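## Task

Every foam block sits above a lot number marked on the shelf edge beneath it. Any foam block whose lot number shows up two or more times in the storeroom must end up on the desk, with nothing of it overhanging the desk's edge. Every remaining foam block stays on the shelf it started on. The robot must not tip over or finish leaning, or the task fails.

## Robot and tools

ROBOT. TidyBot++: a four-caster mobile base (0.54 m long, 0.50 m wide, 0.38 m high) carrying one seven-joint arm with a two-finger gripper. The shoulder sits 0.12 m ahead of the base centre, 0.68 m off the floor. Arm segments: upper arm 0.42 m, forearm 0.31 m, hand 0.31 m. It starts folded, hand down, poking up to 0.08 m past the base front. Cameras: base_camera and wrist_camera (the latter looks along the hand).

FRAMES. Base frame: origin on the floor below the base centre, x forward, y left, z up, metres. hand_pose is reported here: the point between the finger pads, its z axis along the fingers, fingers closing along its y axis. Odometry frame = base frame at scene start; base_odometry counts wheel turns only (slip shows as travel), heading in rad, left positive, -3.142 to 3.142. base_tilt is in degrees, forward and right positive.

move. One action per call, built from "base", "joints", "target", optionally "speeds"; motions start together.
- base: an object with any of translate_m (forward +), strafe_m (left +), both -2 to 2 m, and rotate_rad (counter-clockwise from above +), -6.3 to 6.3 rad. All are offsets from where the base stands when the command begins, along its axes at that moment.
- joints: absolute angles by name: joint_1_rad (any angle; positive = clockwise from above, opposite to heading), joint_2_rad -2.249 to 2.249 (0 = upper arm vertical), joint_3_rad (any), joint_4_rad -2.579 to 2.579 (elbow, 0 straight), joint_5_rad (any), joint_6_rad -2.099 to 2.099 (wrist), joint_7_rad (any; hand down, + is counter-clockwise from above), gripper_pos 0 (open, ~85 mm gap) to 1 (closed). Unbounded joints go the short way; for large turns send steps below half a turn.
- target: one list of seven numbers [x, y, z, qw, qx, qy, qz], an absolute hand pose in the base frame, metres plus quaternion. With target, joints may only carry gripper_pos.
- speeds: top-speed caps for this action only: translate_m/strafe_m 0.05 to 0.5 m/s, rotate_rad 0.1 to 1.57 rad/s. If translate and strafe are combined, put the speed under just one.
- cameras: list from base_camera, wrist_camera, all; omitted = all, [] = none.
- blocking: true/omitted returns once everything rests; false returns in ~0.5 s while motion continues.
A move with no action just reports state and images. Unknown keys make a call invalid; out-of-range values get it refused, which cancels the rest of the reply's move, wait and finished_scene calls.

wait(seconds 0 to 10, cameras): lets time pass, returns early if moves finish. stop(cameras): brakes all running motions. zoom_image(camera, region [x0,y0,x1,y1] pixels, top-left origin, at most 504x504): closer look at the latest image of that camera, handy for reading lot labels. read_manual(section "licences"): licence text only. finished_scene(scene = current scene number): ends the scene irreversibly; the goal must hold with the robot gone.

RESULTS. "move" reads done or the worst status. base_status, joint_status, hand_status: done, moving, off_target (rested short, may still push), stopped, not_followed (a check withheld targets; "joint command not followed" or "pose unreachable", with "cause:" for self-collision), contact_stop, time_out (base after 14 s; hand wandering up to 10 s on an unreachable pose), torque_fault, limit_stop_at_motor_heat. An uncommanded stop in a result blocks later calls in that reply. hand_target is where the hand would be with every joint on target. motor_effort is percent of max torque, peak in brackets. on_its_own lists what the robot did unasked. Motor temperatures list one value per arm joint; MOTOR HOT appears at 60 °C, and at 75 °C an OVER-TEMPERATURE FAULT lets the arm sag for 30-60 s. "ARM HIT" flags the arm striking the base or itself.

TIPS. After a done target the hand rests within about 3 cm; correct by adding (wanted - hand_pose) to the last target. To hold still, resend hand_target, not hand_pose. Held loads make the arm sag; don't command a joint to its current reading while holding. Targets pointing forward, low and close to the base go astray and may hit the base. Hand pointing down reaches at most ~0.94 m high, only near the base. Closed fingertips extend ~20 mm past the hand point. The arm does not avoid furniture and keeps pushing.

AVOID. Dropping items, releasing moving parts, slams, hard hits or shoves, squeezing hard on an item still resting on something, twisting or swinging loads fast. Don't drive or turn while the arm is caught above ~0.6 m, don't reach far out from folded over nearby furniture, and don't swing a stretched arm sideways: the robot can tip. Backing off or retracting the arm rights a slight lean. Torque faults (joints 1-4: 104.5 N m, 5-7: 51.3 N m) freeze the arm 10 s. Keep arm loads and stretched holds short to limit heating.

Each tool is called as name([rows], argument=value, ...), one row to a line, values as JSON.

## Session

move()

Scene clock: 0.00 s.
Motor temperatures (°C): [38 35 31 37 40 37 42]
base_odometry: x=+0.000 y=+0.000 heading=+0.000
base_tilt: forward=-0.4 right=+0.6
base_status: not commanded
joint_positions: joint_1_rad=-0.038 joint_2_rad=-0.374 joint_3_rad=+3.113 joint_4_rad=-2.523 joint_5_rad=-0.004 joint_6_rad=-0.911 joint_7_rad=+1.592 gripper_pos=+0.000
joint_status: not commanded
motor_effort: joint_1_rad=-1 joint_2_rad=-1 joint_3_rad=+1 joint_4_rad=+15 joint_5_rad=+1 joint_6_rad=+1 joint_7_rad=+0
hand_pose: x=+0.2532 y=+0.0103 z=+0.5912 quat_wxyz=(+0.003, +0.998, +0.042, +0.041) (m; base frame)
hand_target: x=+0.2524 y=+0.0102 z=+0.5907 quat_wxyz=(+0.003, +0.998, +0.042, +0.040) (m; base frame)
hand_status: not commanded
pictures: base_camera, wrist_camera
Images, in order (width x height): base_camera 644x364, wrist_camera 644x476.

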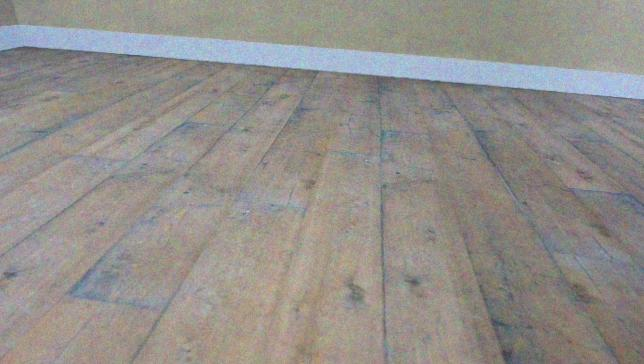

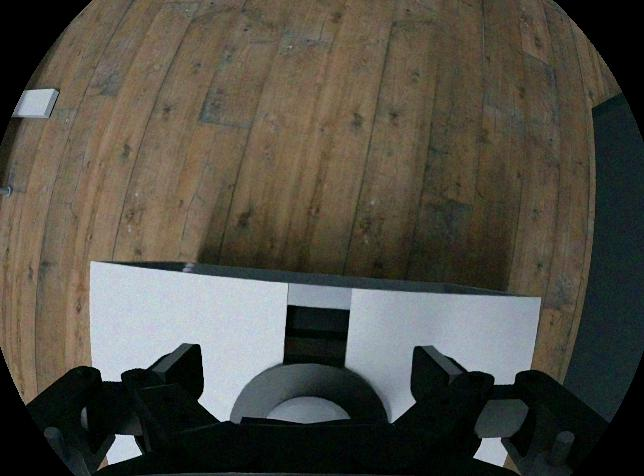

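move(joints={"joint_6_rad":0.45})

move(base={"rotate_rad":1.05}, cameras=["wrist_camera"])

move(base={"rotate_rad":1.05}, cameras=["wrist_camera"])

move(base={"rotate_rad":1.05}, cameras=["wrist_camera"])

move(base={"rotate_rad":1.05}, cameras=["wrist_camera"])

move(base={"rotate_rad":1.05}, cameras=["wrist_camera"])

Scene clock: 2.27 s.
move: done
base_odometry: x=+0.000 y=+0.000 heading=+0.000
base_tilt: forward=-0.3 right=+0.6
base_status: not commanded
joint_positions: joint_1_rad=-0.038 joint_2_rad=-0.374 joint_3_rad=+3.113 joint_4_rad=-2.522 joint_5_rad=-0.004 joint_6_rad=+0.395 joint_7_rad=+1.592 gripper_pos=+0.000
joint_status: all done
motor_effort: joint_1_rad=-1(1) joint_2_rad=-5(6) joint_3_rad=+1(1) joint_4_rad=+19(20) joint_5_rad=+1(1) joint_6_rad=+9(9) joint_7_rad=+0(1)
hand_pose: x=+0.5335 y=+0.0296 z=+0.8452 quat_wxyz=(-0.011, +0.768, +0.034, +0.640) (m; base frame)
hand_target: x=+0.5356 y=+0.0298 z=+0.8606 quat_wxyz=(-0.011, +0.751, +0.034, +0.660) (m; base frame)
hand_status: not commanded
pictures: base_camera, wrist_camera
Images, in order (width x height): base_camera 644x364, wrist_camera 644x476.

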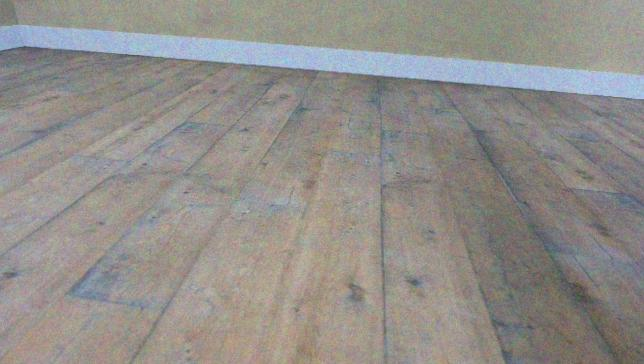

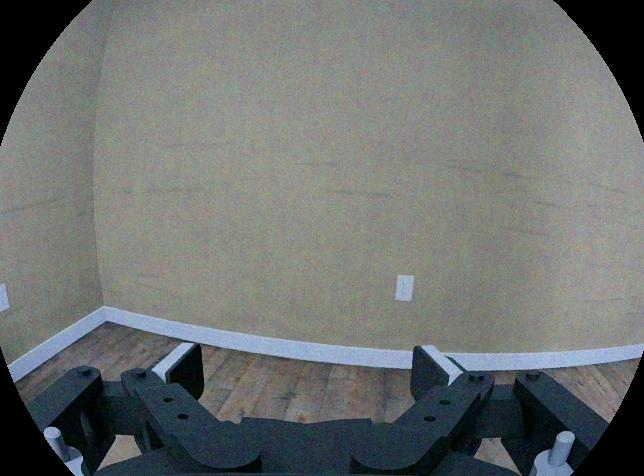

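Scene clock: 4.20 s.
move: done
base_odometry: x=+0.000 y=+0.000 heading=+1.049
base_tilt: forward=-0.4 right=+0.6
base_status: done
joint_positions: joint_1_rad=-0.038 joint_2_rad=-0.374 joint_3_rad=+3.113 joint_4_rad=-2.522 joint_5_rad=-0.004 joint_6_rad=+0.395 joint_7_rad=+1.592 gripper_pos=+0.000
joint_status: not commanded
motor_effort: joint_1_rad=-1(1) joint_2_rad=-6(7) joint_3_rad=+1(2) joint_4_rad=+19(20) joint_5_rad=+0(1) joint_6_rad=+9(9) joint_7_rad=-1(1)
hand_pose: x=+0.5335 y=+0.0296 z=+0.8453 quat_wxyz=(-0.011, +0.768, +0.034, +0.640) (m; base frame)
hand_target: x=+0.5356 y=+0.0298 z=+0.8606 quat_wxyz=(-0.011, +0.751, +0.034, +0.660) (m; base frame)
hand_status: not commanded
pictures: wrist_camera
Images, in order (width x height): wrist_camera 644x476.

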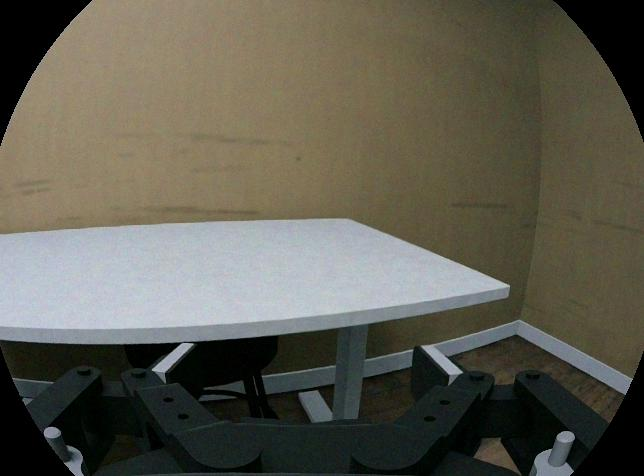

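Scene clock: 6.13 s.
move: done
base_odometry: x=+0.000 y=+0.000 heading=+2.099
base_tilt: forward=-0.4 right=+0.6
base_status: done
joint_positions: joint_1_rad=-0.038 joint_2_rad=-0.374 joint_3_rad=+3.113 joint_4_rad=-2.522 joint_5_rad=-0.004 joint_6_rad=+0.395 joint_7_rad=+1.592 gripper_pos=+0.000
joint_status: not commanded
motor_effort: joint_1_rad=-1(1) joint_2_rad=-6(7) joint_3_rad=+1(2) joint_4_rad=+19(20) joint_5_rad=+1(1) joint_6_rad=+9(9) joint_7_rad=+0(1)
hand_pose: x=+0.5335 y=+0.0296 z=+0.8453 quat_wxyz=(-0.011, +0.768, +0.034, +0.640) (m; base frame)
hand_target: x=+0.5356 y=+0.0298 z=+0.8606 quat_wxyz=(-0.011, +0.751, +0.034, +0.660) (m; base frame)
hand_status: not commanded
pictures: wrist_camera
Images, in order (width x height): wrist_camera 644x476.

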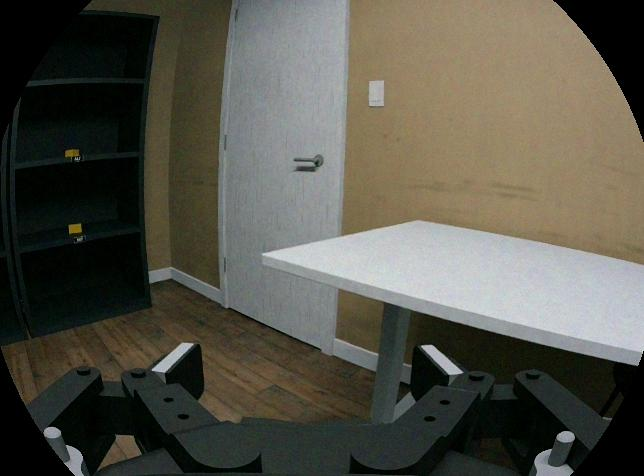

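Scene clock: 8.07 s.
move: done
base_odometry: x=+0.000 y=+0.000 heading=-3.135
base_tilt: forward=-0.3 right=+0.6
base_status: done
joint_positions: joint_1_rad=-0.038 joint_2_rad=-0.374 joint_3_rad=+3.113 joint_4_rad=-2.522 joint_5_rad=-0.004 joint_6_rad=+0.395 joint_7_rad=+1.592 gripper_pos=+0.000
joint_status: not commanded
motor_effort: joint_1_rad=+0(2) joint_2_rad=-5(6) joint_3_rad=+1(2) joint_4_rad=+19(20) joint_5_rad=+1(1) joint_6_rad=+9(9) joint_7_rad=+0(1)
hand_pose: x=+0.5335 y=+0.0297 z=+0.8453 quat_wxyz=(-0.011, +0.768, +0.034, +0.640) (m; base frame)
hand_target: x=+0.5356 y=+0.0298 z=+0.8606 quat_wxyz=(-0.011, +0.751, +0.034, +0.660) (m; base frame)
hand_status: not commanded
pictures: wrist_camera
Images, in order (width x height): wrist_camera 644x476.

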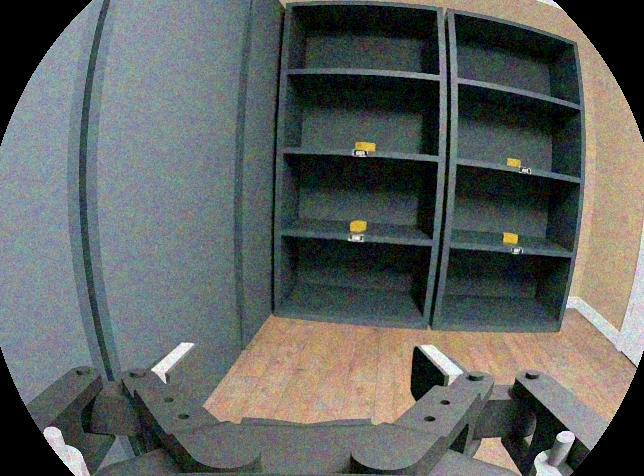

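Scene clock: 10.00 s.
move: done
base_odometry: x=+0.000 y=+0.000 heading=-2.086
base_tilt: forward=-0.3 right=+0.6
base_status: done
joint_positions: joint_1_rad=-0.038 joint_2_rad=-0.374 joint_3_rad=+3.112 joint_4_rad=-2.522 joint_5_rad=-0.004 joint_6_rad=+0.395 joint_7_rad=+1.592 gripper_pos=+0.000
joint_status: not commanded
motor_effort: joint_1_rad=-1(2) joint_2_rad=-6(7) joint_3_rad=+1(2) joint_4_rad=+19(20) joint_5_rad=+1(1) joint_6_rad=+9(9) joint_7_rad=+0(1)
hand_pose: x=+0.5335 y=+0.0297 z=+0.8454 quat_wxyz=(-0.011, +0.768, +0.034, +0.640) (m; base frame)
hand_target: x=+0.5356 y=+0.0298 z=+0.8606 quat_wxyz=(-0.011, +0.751, +0.034, +0.660) (m; base frame)
hand_status: not commanded
pictures: wrist_camera
Images, in order (width x height): wrist_camera 644x476.

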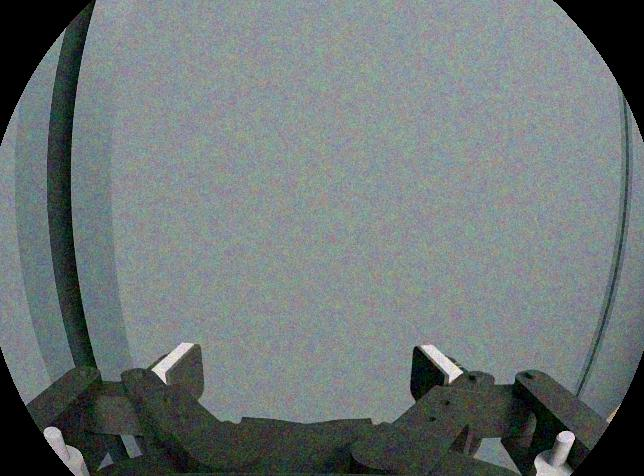

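Scene clock: 11.93 s.
move: done
base_odometry: x=+0.000 y=+0.000 heading=-1.037
base_tilt: forward=-0.3 right=+0.6
base_status: done
joint_positions: joint_1_rad=-0.038 joint_2_rad=-0.374 joint_3_rad=+3.112 joint_4_rad=-2.522 joint_5_rad=-0.004 joint_6_rad=+0.396 joint_7_rad=+1.592 gripper_pos=+0.000
joint_status: not commanded
motor_effort: joint_1_rad=-1(1) joint_2_rad=-5(7) joint_3_rad=+1(2) joint_4_rad=+19(20) joint_5_rad=+1(1) joint_6_rad=+8(9) joint_7_rad=+0(1)
hand_pose: x=+0.5335 y=+0.0297 z=+0.8454 quat_wxyz=(-0.011, +0.768, +0.034, +0.640) (m; base frame)
hand_target: x=+0.5356 y=+0.0298 z=+0.8606 quat_wxyz=(-0.011, +0.751, +0.034, +0.660) (m; base frame)
hand_status: not commanded
pictures: wrist_camera
Images, in order (width x height): wrist_camera 644x476.

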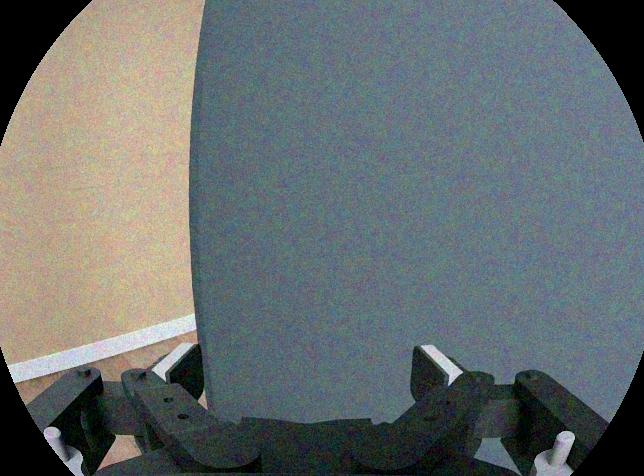

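move(base={"rotate_rad":-2.1}, cameras=["wrist_camera"])

zoom_image(camera="wrist_camera", region=[280, 130, 440, 260])

zoom_image(camera="wrist_camera", region=[440, 140, 580, 260])

Scene clock: 15.00 s.
move: done
base_odometry: x=+0.000 y=+0.000 heading=-3.136
base_tilt: forward=-0.4 right=+0.6
base_status: done
joint_positions: joint_1_rad=-0.038 joint_2_rad=-0.374 joint_3_rad=+3.112 joint_4_rad=-2.522 joint_5_rad=-0.004 joint_6_rad=+0.396 joint_7_rad=+1.592 gripper_pos=+0.000
joint_status: not commanded
motor_effort: joint_1_rad=-1(2) joint_2_rad=-6(7) joint_3_rad=+1(2) joint_4_rad=+20(20) joint_5_rad=+1(1) joint_6_rad=+8(9) joint_7_rad=+0(1)
hand_pose: x=+0.5335 y=+0.0300 z=+0.8455 quat_wxyz=(-0.011, +0.768, +0.035, +0.640) (m; base frame)
hand_target: x=+0.5356 y=+0.0298 z=+0.8606 quat_wxyz=(-0.011, +0.751, +0.034, +0.660) (m; base frame)
hand_status: not commanded
pictures: wrist_camera
Images, in order (width x height): wrist_camera 644x476.

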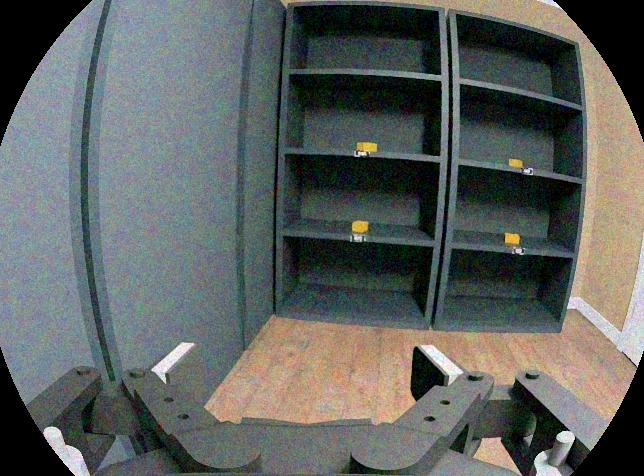

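Scaled by 3.150.

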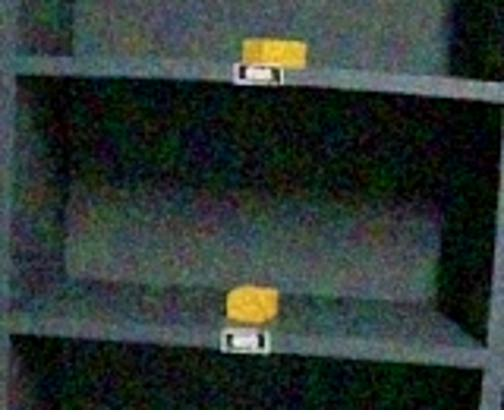

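Scaled by 3.600.

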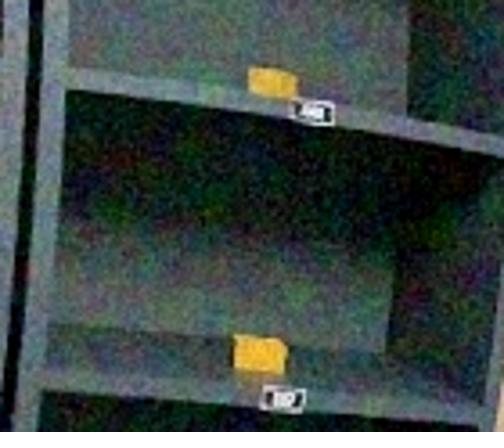

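move(base={"translate_m":0.9,"strafe_m":-0.15}, cameras=["wrist_camera"])

zoom_image(camera="wrist_camera", region=[200, 0, 420, 300])

zoom_image(camera="wrist_camera", region=[400, 0, 620, 300])

Scene clock: 18.33 s.
move: done
base_odometry: x=-0.901 y=+0.145 heading=-3.137
base_tilt: forward=-0.3 right=+0.6
base_status: done
joint_positions: joint_1_rad=-0.038 joint_2_rad=-0.375 joint_3_rad=+3.112 joint_4_rad=-2.522 joint_5_rad=-0.004 joint_6_rad=+0.398 joint_7_rad=+1.592 gripper_pos=+0.000
joint_status: not commanded
motor_effort: joint_1_rad=+0(1) joint_2_rad=-5(8) joint_3_rad=+1(1) joint_4_rad=+19(21) joint_5_rad=+0(1) joint_6_rad=+9(9) joint_7_rad=+0(1)
hand_pose: x=+0.5334 y=+0.0300 z=+0.8465 quat_wxyz=(-0.011, +0.767, +0.035, +0.641) (m; base frame)
hand_target: x=+0.5356 y=+0.0298 z=+0.8606 quat_wxyz=(-0.011, +0.751, +0.034, +0.660) (m; base frame)
hand_status: not commanded
pictures: wrist_camera
Images, in order (width x height): wrist_camera 644x476.

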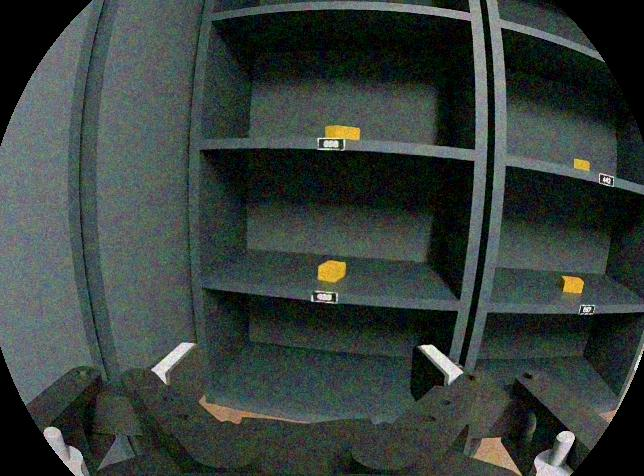

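Scaled by 1.680.

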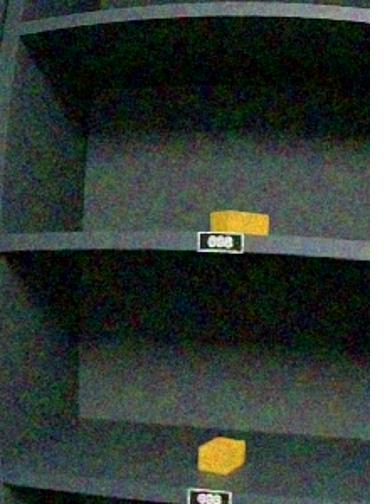

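Scaled by 1.680.

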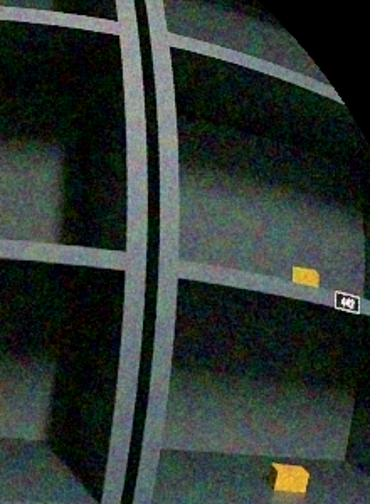

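move(base={"translate_m":0.25,"strafe_m":-0.3}, cameras=["wrist_camera"])

zoom_image(camera="wrist_camera", region=[200, 120, 300, 180])

zoom_image(camera="wrist_camera", region=[170, 270, 320, 360])

zoom_image(camera="wrist_camera", region=[440, 130, 580, 350])

Scene clock: 20.50 s.
move: done
base_odometry: x=-1.153 y=+0.444 heading=-3.136
base_tilt: forward=-0.3 right=+0.6
base_status: done
joint_positions: joint_1_rad=-0.038 joint_2_rad=-0.374 joint_3_rad=+3.112 joint_4_rad=-2.522 joint_5_rad=-0.004 joint_6_rad=+0.398 joint_7_rad=+1.592 gripper_pos=+0.000
joint_status: not commanded
motor_effort: joint_1_rad=+0(1) joint_2_rad=-6(8) joint_3_rad=+1(2) joint_4_rad=+20(21) joint_5_rad=+1(1) joint_6_rad=+9(9) joint_7_rad=+0(1)
hand_pose: x=+0.5336 y=+0.0297 z=+0.8465 quat_wxyz=(-0.011, +0.767, +0.034, +0.641) (m; base frame)
hand_target: x=+0.5356 y=+0.0298 z=+0.8606 quat_wxyz=(-0.011, +0.751, +0.034, +0.660) (m; base frame)
hand_status: not commanded
pictures: wrist_camera
Images, in order (width x height): wrist_camera 644x476.

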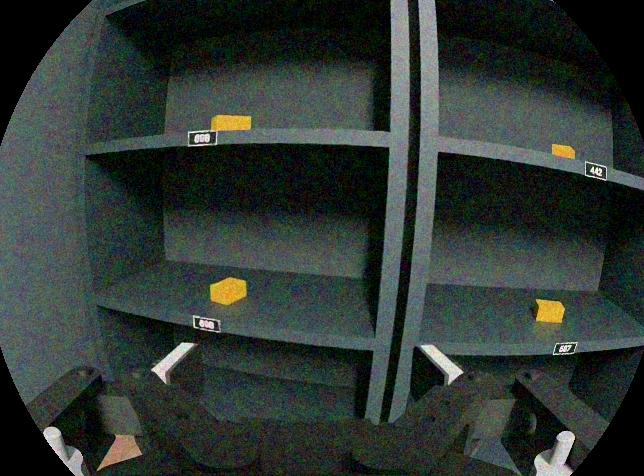

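Scaled by 5.040.

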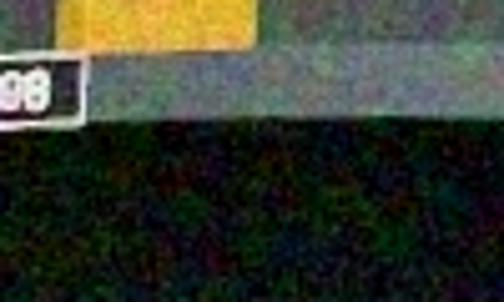

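Scaled by 3.360.

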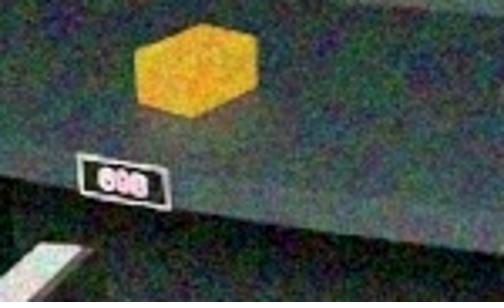

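Scaled by 2.291.

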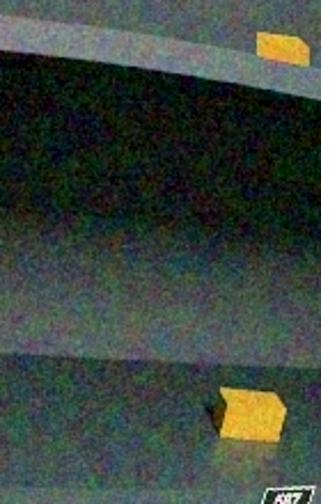

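move(base={"translate_m":0.15,"strafe_m":0.33}, cameras=["wrist_camera"])

zoom_image(camera="wrist_camera", region=[280, 80, 400, 170])

zoom_image(camera="wrist_camera", region=[280, 270, 400, 360])

Scene clock: 22.80 s.
move: done
base_odometry: x=-1.301 y=+0.113 heading=-3.137
base_tilt: forward=-0.3 right=+0.6
base_status: done
joint_positions: joint_1_rad=-0.038 joint_2_rad=-0.375 joint_3_rad=+3.112 joint_4_rad=-2.522 joint_5_rad=-0.004 joint_6_rad=+0.400 joint_7_rad=+1.592 gripper_pos=+0.000
joint_status: not commanded
motor_effort: joint_1_rad=-1(1) joint_2_rad=-6(7) joint_3_rad=+1(2) joint_4_rad=+19(21) joint_5_rad=+1(1) joint_6_rad=+9(9) joint_7_rad=+0(1)
hand_pose: x=+0.5336 y=+0.0298 z=+0.8471 quat_wxyz=(-0.011, +0.766, +0.034, +0.642) (m; base frame)
hand_target: x=+0.5356 y=+0.0298 z=+0.8606 quat_wxyz=(-0.011, +0.751, +0.034, +0.660) (m; base frame)
hand_status: not commanded
pictures: wrist_camera
Images, in order (width x height): wrist_camera 644x476.

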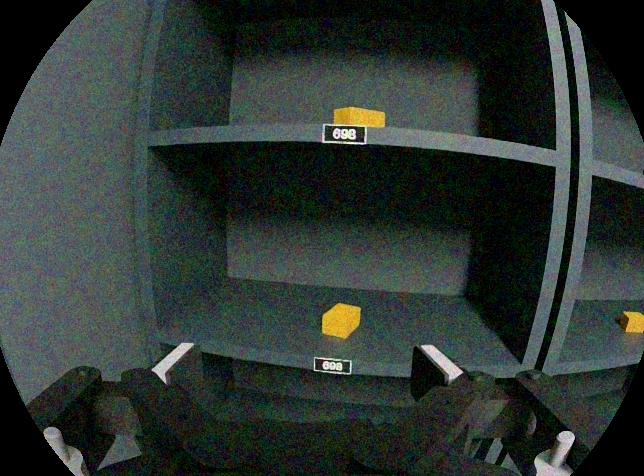

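Scaled by 4.200.

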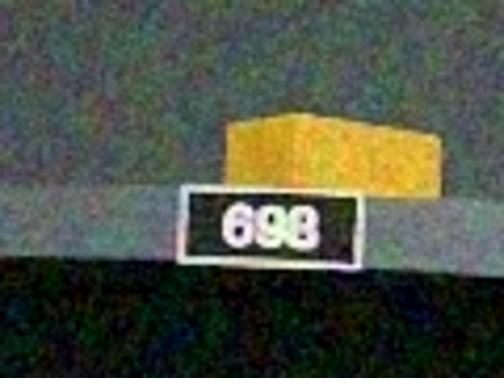

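Scaled by 4.200.

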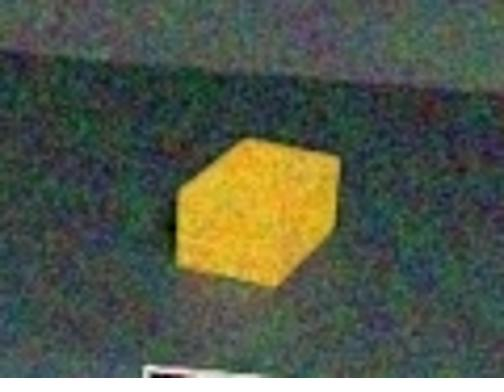

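move(target=[0.78, 0.10, 0.62, 0.127, 0.776, -0.165, 0.596], cameras=["wrist_camera"])

move(base={"translate_m":0.28})

Scene clock: 27.67 s.
move: done
base_odometry: x=-1.301 y=+0.113 heading=-3.137
base_tilt: forward=-0.3 right=+0.6
base_status: not commanded
joint_positions: joint_1_rad=-0.775 joint_2_rad=+0.791 joint_3_rad=+3.535 joint_4_rad=-1.897 joint_5_rad=-1.083 joint_6_rad=+0.756 joint_7_rad=+1.837 gripper_pos=+0.000
joint_status: not commanded
motor_effort: joint_1_rad=+0(1) joint_2_rad=-35(36) joint_3_rad=+7(8) joint_4_rad=+11(21) joint_5_rad=+2(3) joint_6_rad=+8(9) joint_7_rad=+0(1)
hand_pose: x=+0.7797 y=+0.1113 z=+0.6130 quat_wxyz=(+0.098, +0.793, -0.155, +0.581) (m; base frame)
hand_target: x=+0.7800 y=+0.1000 z=+0.6200 quat_wxyz=(+0.127, +0.776, -0.165, +0.596) (m; base frame)
hand_status: done (0.013 m and 4.4 deg from the pose sent, 0.342 m and 28.4 deg at the start)
pictures: wrist_camera
Images, in order (width x height): wrist_camera 644x476.

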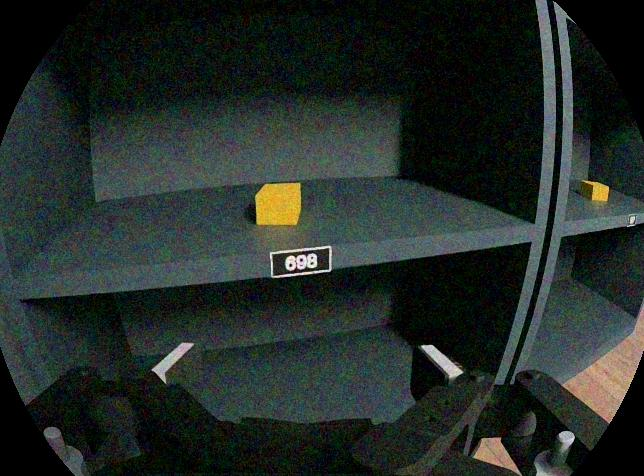

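Scene clock: 29.53 s.
move: done
base_odometry: x=-1.581 y=+0.111 heading=-3.136
base_tilt: forward=-0.3 right=+0.6
base_status: done
joint_positions: joint_1_rad=-0.779 joint_2_rad=+0.792 joint_3_rad=+3.539 joint_4_rad=-1.890 joint_5_rad=-1.086 joint_6_rad=+0.759 joint_7_rad=+1.838 gripper_pos=+0.000
joint_status: not commanded
motor_effort: joint_1_rad=+0(2) joint_2_rad=-34(36) joint_3_rad=+7(8) joint_4_rad=+12(12) joint_5_rad=+2(3) joint_6_rad=+9(9) joint_7_rad=+0(1)
hand_pose: x=+0.7817 y=+0.1131 z=+0.6161 quat_wxyz=(+0.097, +0.790, -0.155, +0.585) (m; base frame)
hand_target: x=+0.7800 y=+0.1000 z=+0.6200 quat_wxyz=(+0.127, +0.776, -0.165, +0.596) (m; base frame)
hand_status: not commanded
pictures: base_camera, wrist_camera
Images, in order (width x height): base_camera 644x364, wrist_camera 644x476.

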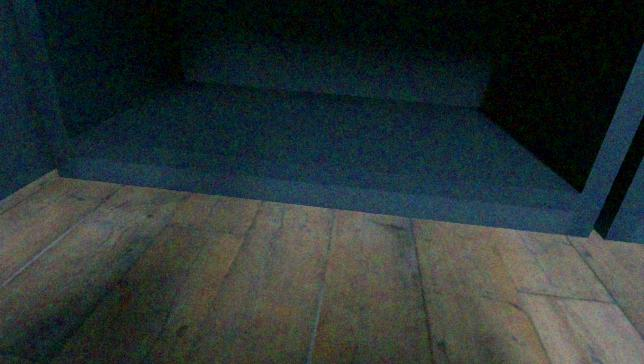

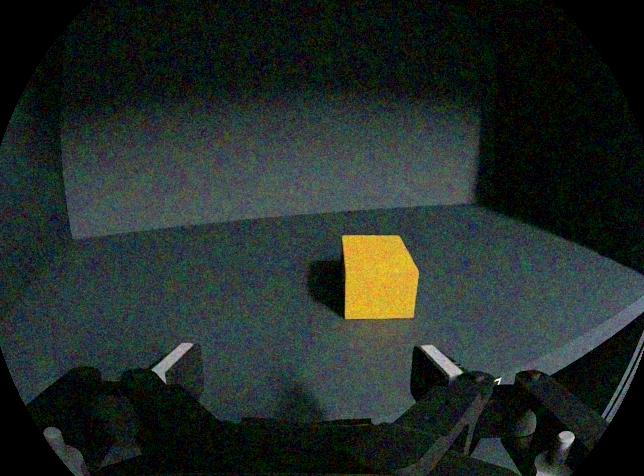

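move(base={"translate_m":-0.02,"strafe_m":-0.052}, target=[0.78, 0.10, 0.597, 0.127, 0.776, -0.165, 0.596], cameras=["wrist_camera"])

move(base={"translate_m":0.1,"strafe_m":-0.037}, cameras=["wrist_camera"])

Scene clock: 31.00 s.
move: done
base_odometry: x=-1.562 y=+0.164 heading=-3.136
base_tilt: forward=-0.3 right=+0.6
base_status: done
joint_positions: joint_1_rad=-0.789 joint_2_rad=+0.849 joint_3_rad=+3.551 joint_4_rad=-1.888 joint_5_rad=-1.086 joint_6_rad=+0.767 joint_7_rad=+1.824 gripper_pos=+0.000
joint_status: not commanded
motor_effort: joint_1_rad=+0(3) joint_2_rad=-35(37) joint_3_rad=+8(9) joint_4_rad=+10(12) joint_5_rad=+2(3) joint_6_rad=+9(9) joint_7_rad=+0(1)
hand_pose: x=+0.7800 y=+0.1107 z=+0.5913 quat_wxyz=(+0.114, +0.794, -0.145, +0.579) (m; base frame)
hand_target: x=+0.7800 y=+0.1000 z=+0.5970 quat_wxyz=(+0.127, +0.776, -0.165, +0.596) (m; base frame)
hand_status: done (0.012 m and 3.9 deg from the pose sent, 0.023 m and 4.1 deg at the start)
pictures: wrist_camera
Images, in order (width x height): wrist_camera 644x476.

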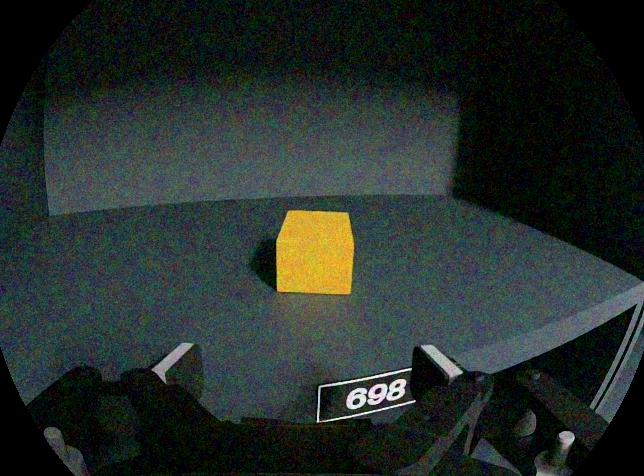

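Scene clock: 32.27 s.
move: done
base_odometry: x=-1.662 y=+0.200 heading=-3.136
base_tilt: forward=-0.3 right=+0.6
base_status: done
joint_positions: joint_1_rad=-0.792 joint_2_rad=+0.850 joint_3_rad=+3.555 joint_4_rad=-1.888 joint_5_rad=-1.086 joint_6_rad=+0.769 joint_7_rad=+1.824 gripper_pos=+0.000
joint_status: not commanded
motor_effort: joint_1_rad=+0(3) joint_2_rad=-35(38) joint_3_rad=+8(9) joint_4_rad=+10(12) joint_5_rad=+2(3) joint_6_rad=+8(9) joint_7_rad=+0(1)
hand_pose: x=+0.7804 y=+0.1104 z=+0.5928 quat_wxyz=(+0.115, +0.793, -0.145, +0.581) (m; base frame)
hand_target: x=+0.7800 y=+0.1000 z=+0.5970 quat_wxyz=(+0.127, +0.776, -0.165, +0.596) (m; base frame)
hand_status: not commanded
pictures: wrist_camera
Images, in order (width x height): wrist_camera 644x476.

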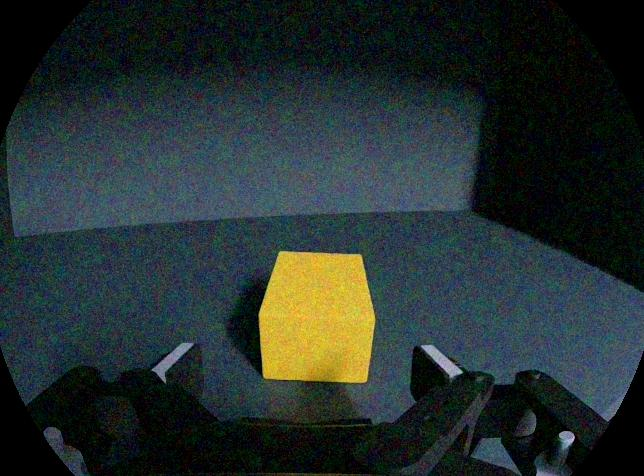

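move(base={"translate_m":0.092,"strafe_m":-0.036}, speeds={"translate_m":0.15}, cameras=["wrist_camera"])

move(joints={"gripper_pos":0.6}, cameras=["wrist_camera"])

Scene clock: 33.87 s.
move: done
base_odometry: x=-1.754 y=+0.236 heading=-3.136
base_tilt: forward=-0.3 right=+0.6
base_status: done
joint_positions: joint_1_rad=-0.794 joint_2_rad=+0.850 joint_3_rad=+3.555 joint_4_rad=-1.888 joint_5_rad=-1.086 joint_6_rad=+0.769 joint_7_rad=+1.824 gripper_pos=+0.000
joint_status: not commanded
motor_effort: joint_1_rad=+0(3) joint_2_rad=-36(36) joint_3_rad=+8(9) joint_4_rad=+10(11) joint_5_rad=+2(2) joint_6_rad=+8(9) joint_7_rad=+0(0)
hand_pose: x=+0.7802 y=+0.1117 z=+0.5931 quat_wxyz=(+0.115, +0.793, -0.144, +0.581) (m; base frame)
hand_target: x=+0.7800 y=+0.1000 z=+0.5970 quat_wxyz=(+0.127, +0.776, -0.165, +0.596) (m; base frame)
hand_status: not commanded
pictures: wrist_camera
Images, in order (width x height): wrist_camera 644x476.

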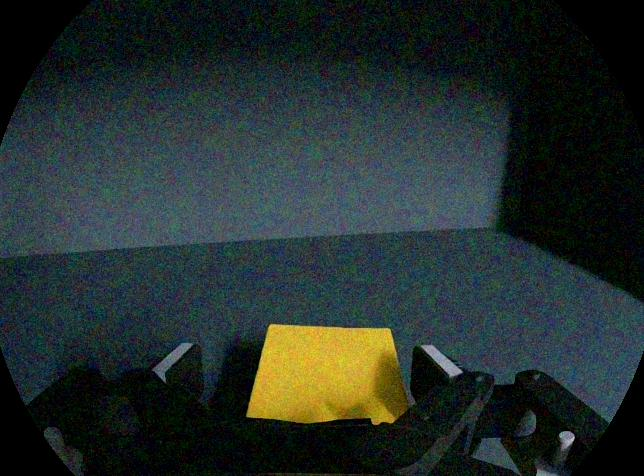

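Scene clock: 34.73 s.
move: off_target
base_odometry: x=-1.754 y=+0.236 heading=-3.136
base_tilt: forward=-0.3 right=+0.6
base_status: not commanded
joint_positions: joint_1_rad=-0.794 joint_2_rad=+0.850 joint_3_rad=+3.555 joint_4_rad=-1.888 joint_5_rad=-1.086 joint_6_rad=+0.771 joint_7_rad=+1.824 gripper_pos=+0.431
joint_status: gripper_pos off_target (ended at +0.431, target +0.600)
motor_effort: joint_1_rad=+0(1) joint_2_rad=-35(36) joint_3_rad=+8(8) joint_4_rad=+10(11) joint_5_rad=+2(2) joint_6_rad=+9(9) joint_7_rad=+0(1)
hand_pose: x=+0.7804 y=+0.1114 z=+0.5938 quat_wxyz=(+0.115, +0.792, -0.144, +0.582) (m; base frame)
hand_target: x=+0.7800 y=+0.1000 z=+0.5970 quat_wxyz=(+0.127, +0.776, -0.165, +0.596) (m; base frame)
hand_status: not commanded
pictures: wrist_camera
Images, in order (width x height): wrist_camera 644x476.

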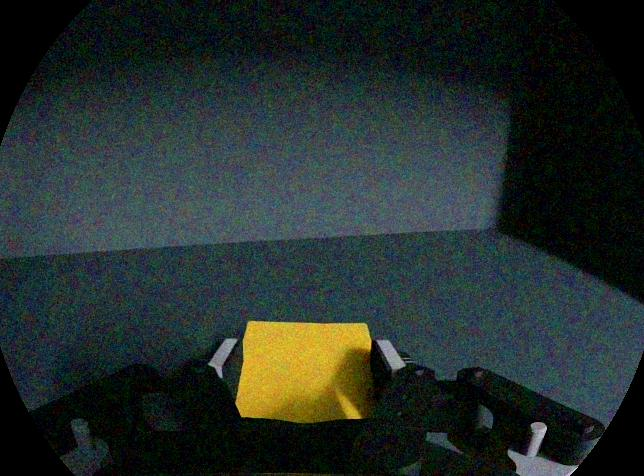

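move(target=[0.77, 0.10, 0.66, 0.127, 0.776, -0.165, 0.596], cameras=["wrist_camera"])

move(base={"translate_m":-1.2}, cameras=["wrist_camera"])

move(target=[0.6, 0.0, 0.95, 0, 0.819, 0, 0.574], cameras=["wrist_camera"])

move(base={"rotate_rad":-1.571})

Scene clock: 36.23 s.
move: done
base_odometry: x=-1.754 y=+0.236 heading=-3.136
base_tilt: forward=-0.3 right=+0.6
base_status: not commanded
joint_positions: joint_1_rad=-0.794 joint_2_rad=+0.701 joint_3_rad=+3.530 joint_4_rad=-1.888 joint_5_rad=-1.134 joint_6_rad=+0.774 joint_7_rad=+1.959 gripper_pos=+0.431
joint_status: not commanded
motor_effort: joint_1_rad=+0(1) joint_2_rad=-33(38) joint_3_rad=+7(8) joint_4_rad=+12(13) joint_5_rad=+3(3) joint_6_rad=+8(9) joint_7_rad=+0(1)
hand_pose: x=+0.7786 y=+0.1201 z=+0.6656 quat_wxyz=(+0.099, +0.781, -0.147, +0.599) (m; base frame)
hand_target: x=+0.7700 y=+0.1000 z=+0.6600 quat_wxyz=(+0.127, +0.776, -0.165, +0.596) (m; base frame)
hand_status: done (0.023 m and 3.9 deg from the pose sent, 0.068 m and 3.7 deg at the start)
pictures: wrist_camera
Images, in order (width x height): wrist_camera 644x476.

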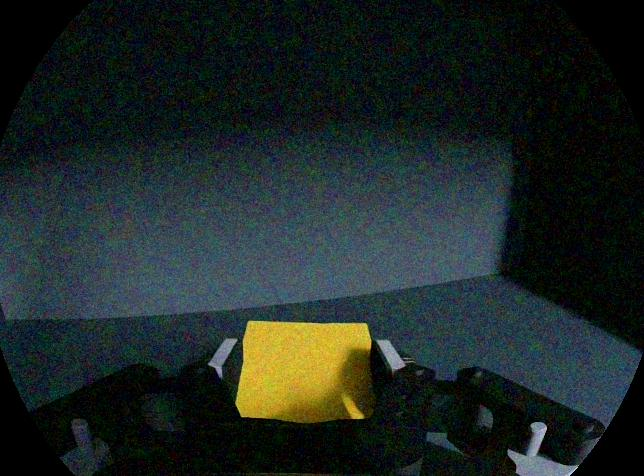

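Scene clock: 40.00 s.
move: done
base_odometry: x=-0.554 y=+0.242 heading=-3.136
base_tilt: forward=-0.3 right=+0.6
base_status: done
joint_positions: joint_1_rad=-0.792 joint_2_rad=+0.701 joint_3_rad=+3.528 joint_4_rad=-1.888 joint_5_rad=-1.136 joint_6_rad=+0.774 joint_7_rad=+1.960 gripper_pos=+0.431
joint_status: not commanded
motor_effort: joint_1_rad=+0(2) joint_2_rad=-34(36) joint_3_rad=+7(7) joint_4_rad=+12(14) joint_5_rad=+3(4) joint_6_rad=+8(9) joint_7_rad=+0(1)
hand_pose: x=+0.7785 y=+0.1194 z=+0.6651 quat_wxyz=(+0.099, +0.781, -0.148, +0.599) (m; base frame)
hand_target: x=+0.7700 y=+0.1000 z=+0.6600 quat_wxyz=(+0.127, +0.776, -0.165, +0.596) (m; base frame)
hand_status: not commanded
pictures: wrist_camera
Images, in order (width x height): wrist_camera 644x476.

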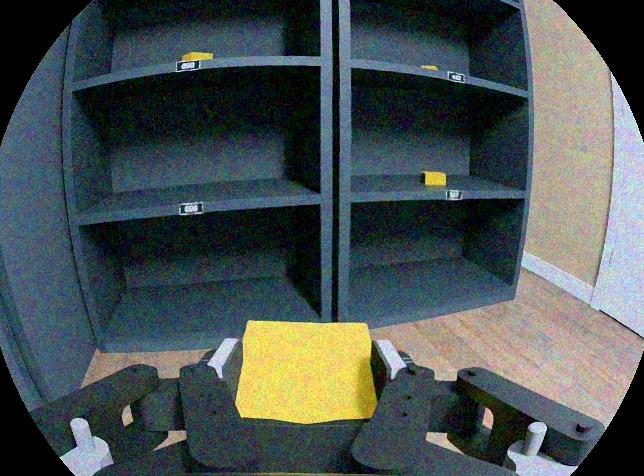

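Scene clock: 42.67 s.
move: done
base_odometry: x=-0.554 y=+0.242 heading=-3.136
base_tilt: forward=-0.3 right=+0.6
base_status: not commanded
joint_positions: joint_1_rad=-0.028 joint_2_rad=-0.294 joint_3_rad=+3.168 joint_4_rad=-1.928 joint_5_rad=-0.072 joint_6_rad=-0.212 joint_7_rad=+1.618 gripper_pos=+0.431
joint_status: not commanded
motor_effort: joint_1_rad=+0(2) joint_2_rad=-11(36) joint_3_rad=+1(7) joint_4_rad=+23(23) joint_5_rad=+1(4) joint_6_rad=+8(9) joint_7_rad=+0(1)
hand_pose: x=+0.6106 y=+0.0048 z=+0.9804 quat_wxyz=(-0.017, +0.797, -0.006, +0.603) (m; base frame)
hand_target: x=+0.6000 y=+0.0000 z=+0.9500 quat_wxyz=(+0.000, +0.819, +0.000, +0.574) (m; base frame)
hand_status: done (0.033 m and 4.7 deg from the pose sent, 0.357 m and 21.1 deg at the start)
pictures: wrist_camera
Images, in order (width x height): wrist_camera 644x476.

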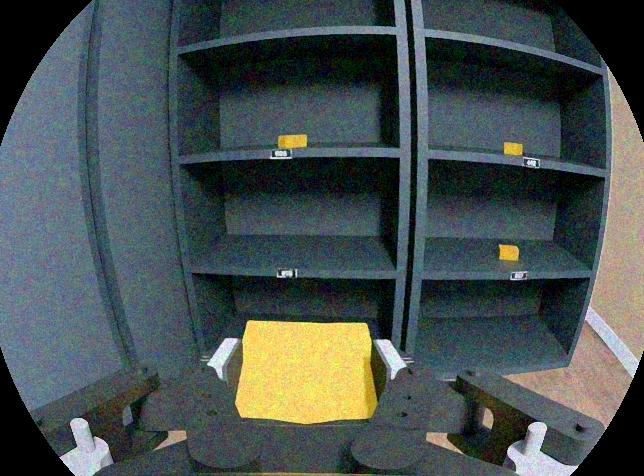

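Scene clock: 45.00 s.
move: done
base_odometry: x=-0.554 y=+0.242 heading=+1.577
base_tilt: forward=-0.3 right=+0.6
base_status: done
joint_positions: joint_1_rad=-0.018 joint_2_rad=-0.294 joint_3_rad=+3.160 joint_4_rad=-1.929 joint_5_rad=-0.068 joint_6_rad=-0.214 joint_7_rad=+1.617 gripper_pos=+0.431
joint_status: not commanded
motor_effort: joint_1_rad=+0(2) joint_2_rad=-11(13) joint_3_rad=+0(2) joint_4_rad=+23(23) joint_5_rad=+0(1) joint_6_rad=+9(9) joint_7_rad=+0(1)
hand_pose: x=+0.6102 y=+0.0044 z=+0.9795 quat_wxyz=(-0.014, +0.798, -0.005, +0.603) (m; base frame)
hand_target: x=+0.6000 y=+0.0000 z=+0.9500 quat_wxyz=(+0.000, +0.819, +0.000, +0.574) (m; base frame)
hand_status: not commanded
pictures: base_camera, wrist_camera
Images, in order (width x height): base_camera 644x364, wrist_camera 644x476.

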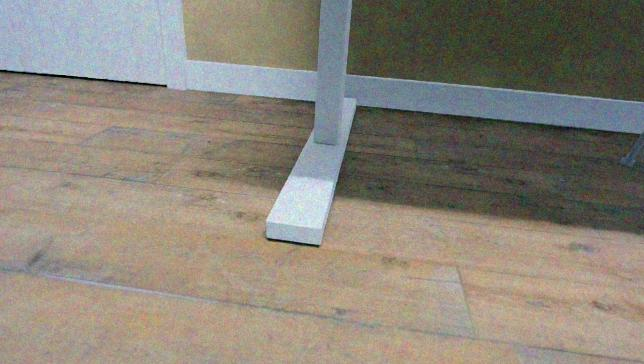

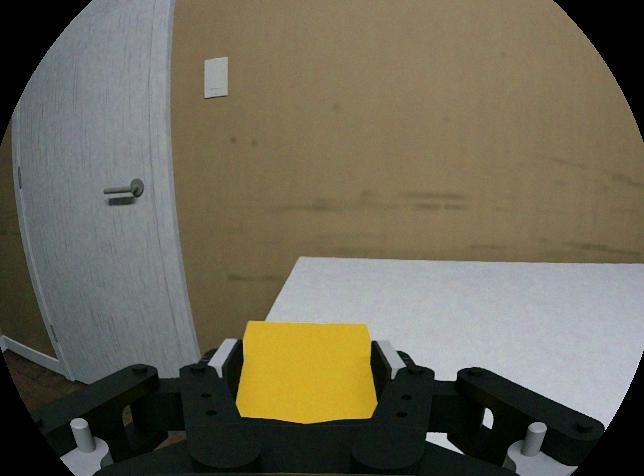

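move(base={"translate_m":0.28,"strafe_m":-0.35})

move(target=[0.72, 0.0, 0.83, 0, 0.793, 0, 0.609])

Scene clock: 47.53 s.
move: done
base_odometry: x=-0.206 y=+0.524 heading=+1.576
base_tilt: forward=-0.3 right=+0.6
base_status: done
joint_positions: joint_1_rad=-0.017 joint_2_rad=-0.300 joint_3_rad=+3.156 joint_4_rad=-1.930 joint_5_rad=-0.068 joint_6_rad=-0.216 joint_7_rad=+1.617 gripper_pos=+0.431
joint_status: not commanded
motor_effort: joint_1_rad=-1(3) joint_2_rad=-11(16) joint_3_rad=+0(4) joint_4_rad=+22(24) joint_5_rad=+1(1) joint_6_rad=+8(10) joint_7_rad=+0(1)
hand_pose: x=+0.6083 y=+0.0060 z=+0.9806 quat_wxyz=(-0.014, +0.797, -0.004, +0.603) (m; base frame)
hand_target: x=+0.6000 y=+0.0000 z=+0.9500 quat_wxyz=(+0.000, +0.819, +0.000, +0.574) (m; base frame)
hand_status: not commanded
pictures: base_camera, wrist_camera
Images, in order (width x height): base_camera 644x364, wrist_camera 644x476.

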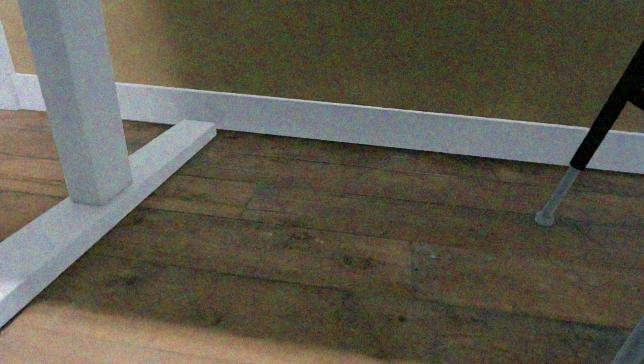

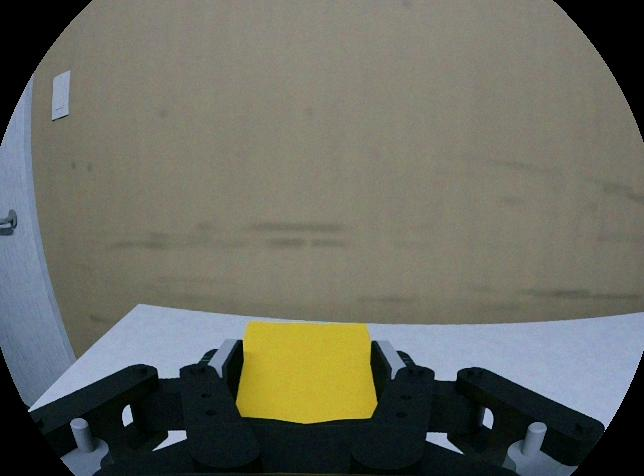

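Scene clock: 49.47 s.
move: done
base_odometry: x=-0.206 y=+0.524 heading=+1.576
base_tilt: forward=-0.3 right=+0.6
base_status: not commanded
joint_positions: joint_1_rad=-0.017 joint_2_rad=+0.102 joint_3_rad=+3.156 joint_4_rad=-2.072 joint_5_rad=-0.055 joint_6_rad=+0.326 joint_7_rad=+1.601 gripper_pos=+0.431
joint_status: not commanded
motor_effort: joint_1_rad=+0(1) joint_2_rad=-22(24) joint_3_rad=+0(1) joint_4_rad=+20(23) joint_5_rad=+1(1) joint_6_rad=+9(10) joint_7_rad=+0(1)
hand_pose: x=+0.7201 y=-0.0025 z=+0.8370 quat_wxyz=(+0.000, +0.798, -0.013, +0.603) (m; base frame)
hand_target: x=+0.7200 y=+0.0000 z=+0.8300 quat_wxyz=(+0.000, +0.793, +0.000, +0.609) (m; base frame)
hand_status: done (0.007 m and 1.7 deg from the pose sent, 0.188 m and 1.9 deg at the start)
pictures: base_camera, wrist_camera
Images, in order (width x height): base_camera 644x364, wrist_camera 644x476.

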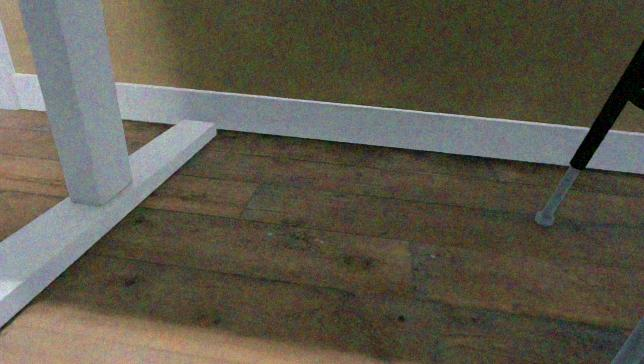

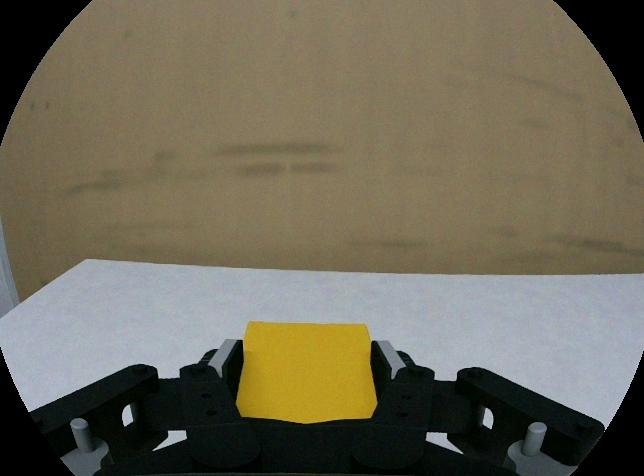

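move(target=[0.72, 0.0, 0.755, 0, 0.793, 0, 0.609])

move(target=[0.72, 0.0, 0.74, 0, 0.793, 0, 0.609], cameras=["wrist_camera"])

Scene clock: 51.07 s.
move: off_target
base_odometry: x=-0.206 y=+0.524 heading=+1.576
base_tilt: forward=-0.3 right=+0.6
base_status: not commanded
joint_positions: joint_1_rad=-0.017 joint_2_rad=+0.235 joint_3_rad=+3.156 joint_4_rad=-2.192 joint_5_rad=-0.053 joint_6_rad=+0.622 joint_7_rad=+1.601 gripper_pos=+0.431
joint_status: not commanded
motor_effort: joint_1_rad=+1(2) joint_2_rad=-23(26) joint_3_rad=+1(2) joint_4_rad=+15(20) joint_5_rad=+0(1) joint_6_rad=+8(9) joint_7_rad=+0(1)
hand_pose: x=+0.7260 y=-0.0063 z=+0.7811 quat_wxyz=(+0.008, +0.785, -0.013, +0.619) (m; base frame)
hand_target: x=+0.7200 y=+0.0000 z=+0.7550 quat_wxyz=(+0.000, +0.793, +0.000, +0.609) (m; base frame)
hand_status: off_target (0.028 m and 2.3 deg from the pose sent, 0.082 m and 1.7 deg at the start)
pictures: base_camera, wrist_camera
Images, in order (width x height): base_camera 644x364, wrist_camera 644x476.

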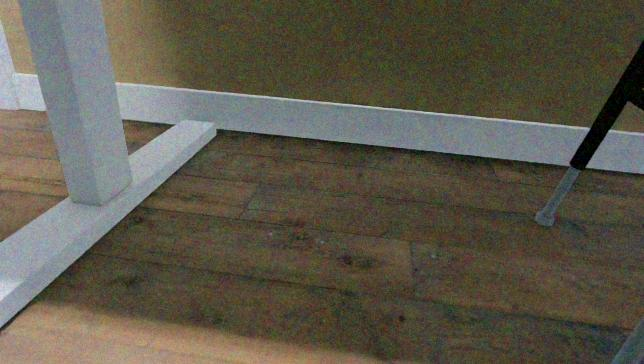

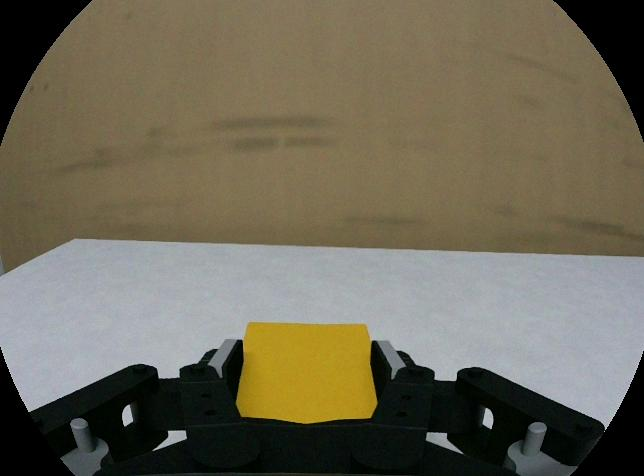

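Scene clock: 51.77 s.
move: off_target
base_odometry: x=-0.206 y=+0.524 heading=+1.576
base_tilt: forward=-0.3 right=+0.6
base_status: not commanded
joint_positions: joint_1_rad=-0.017 joint_2_rad=+0.255 joint_3_rad=+3.155 joint_4_rad=-2.213 joint_5_rad=-0.051 joint_6_rad=+0.695 joint_7_rad=+1.601 gripper_pos=+0.431
joint_status: not commanded
motor_effort: joint_1_rad=+2(3) joint_2_rad=-20(23) joint_3_rad=+2(3) joint_4_rad=+14(15) joint_5_rad=+0(1) joint_6_rad=+6(7) joint_7_rad=+0(1)
hand_pose: x=+0.7262 y=-0.0060 z=+0.7802 quat_wxyz=(+0.010, +0.775, -0.011, +0.632) (m; base frame)
hand_target: x=+0.7200 y=+0.0000 z=+0.7400 quat_wxyz=(+0.000, +0.793, +0.000, +0.609) (m; base frame)
hand_status: off_target (0.041 m and 3.7 deg from the pose sent, 0.042 m and 2.3 deg at the start)
pictures: wrist_camera
Images, in order (width x height): wrist_camera 644x476.

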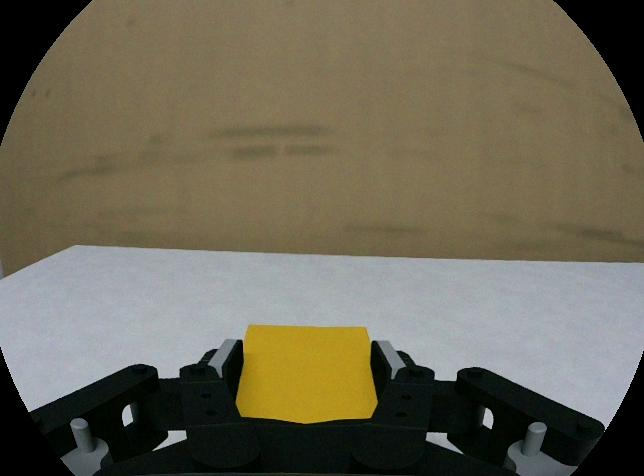

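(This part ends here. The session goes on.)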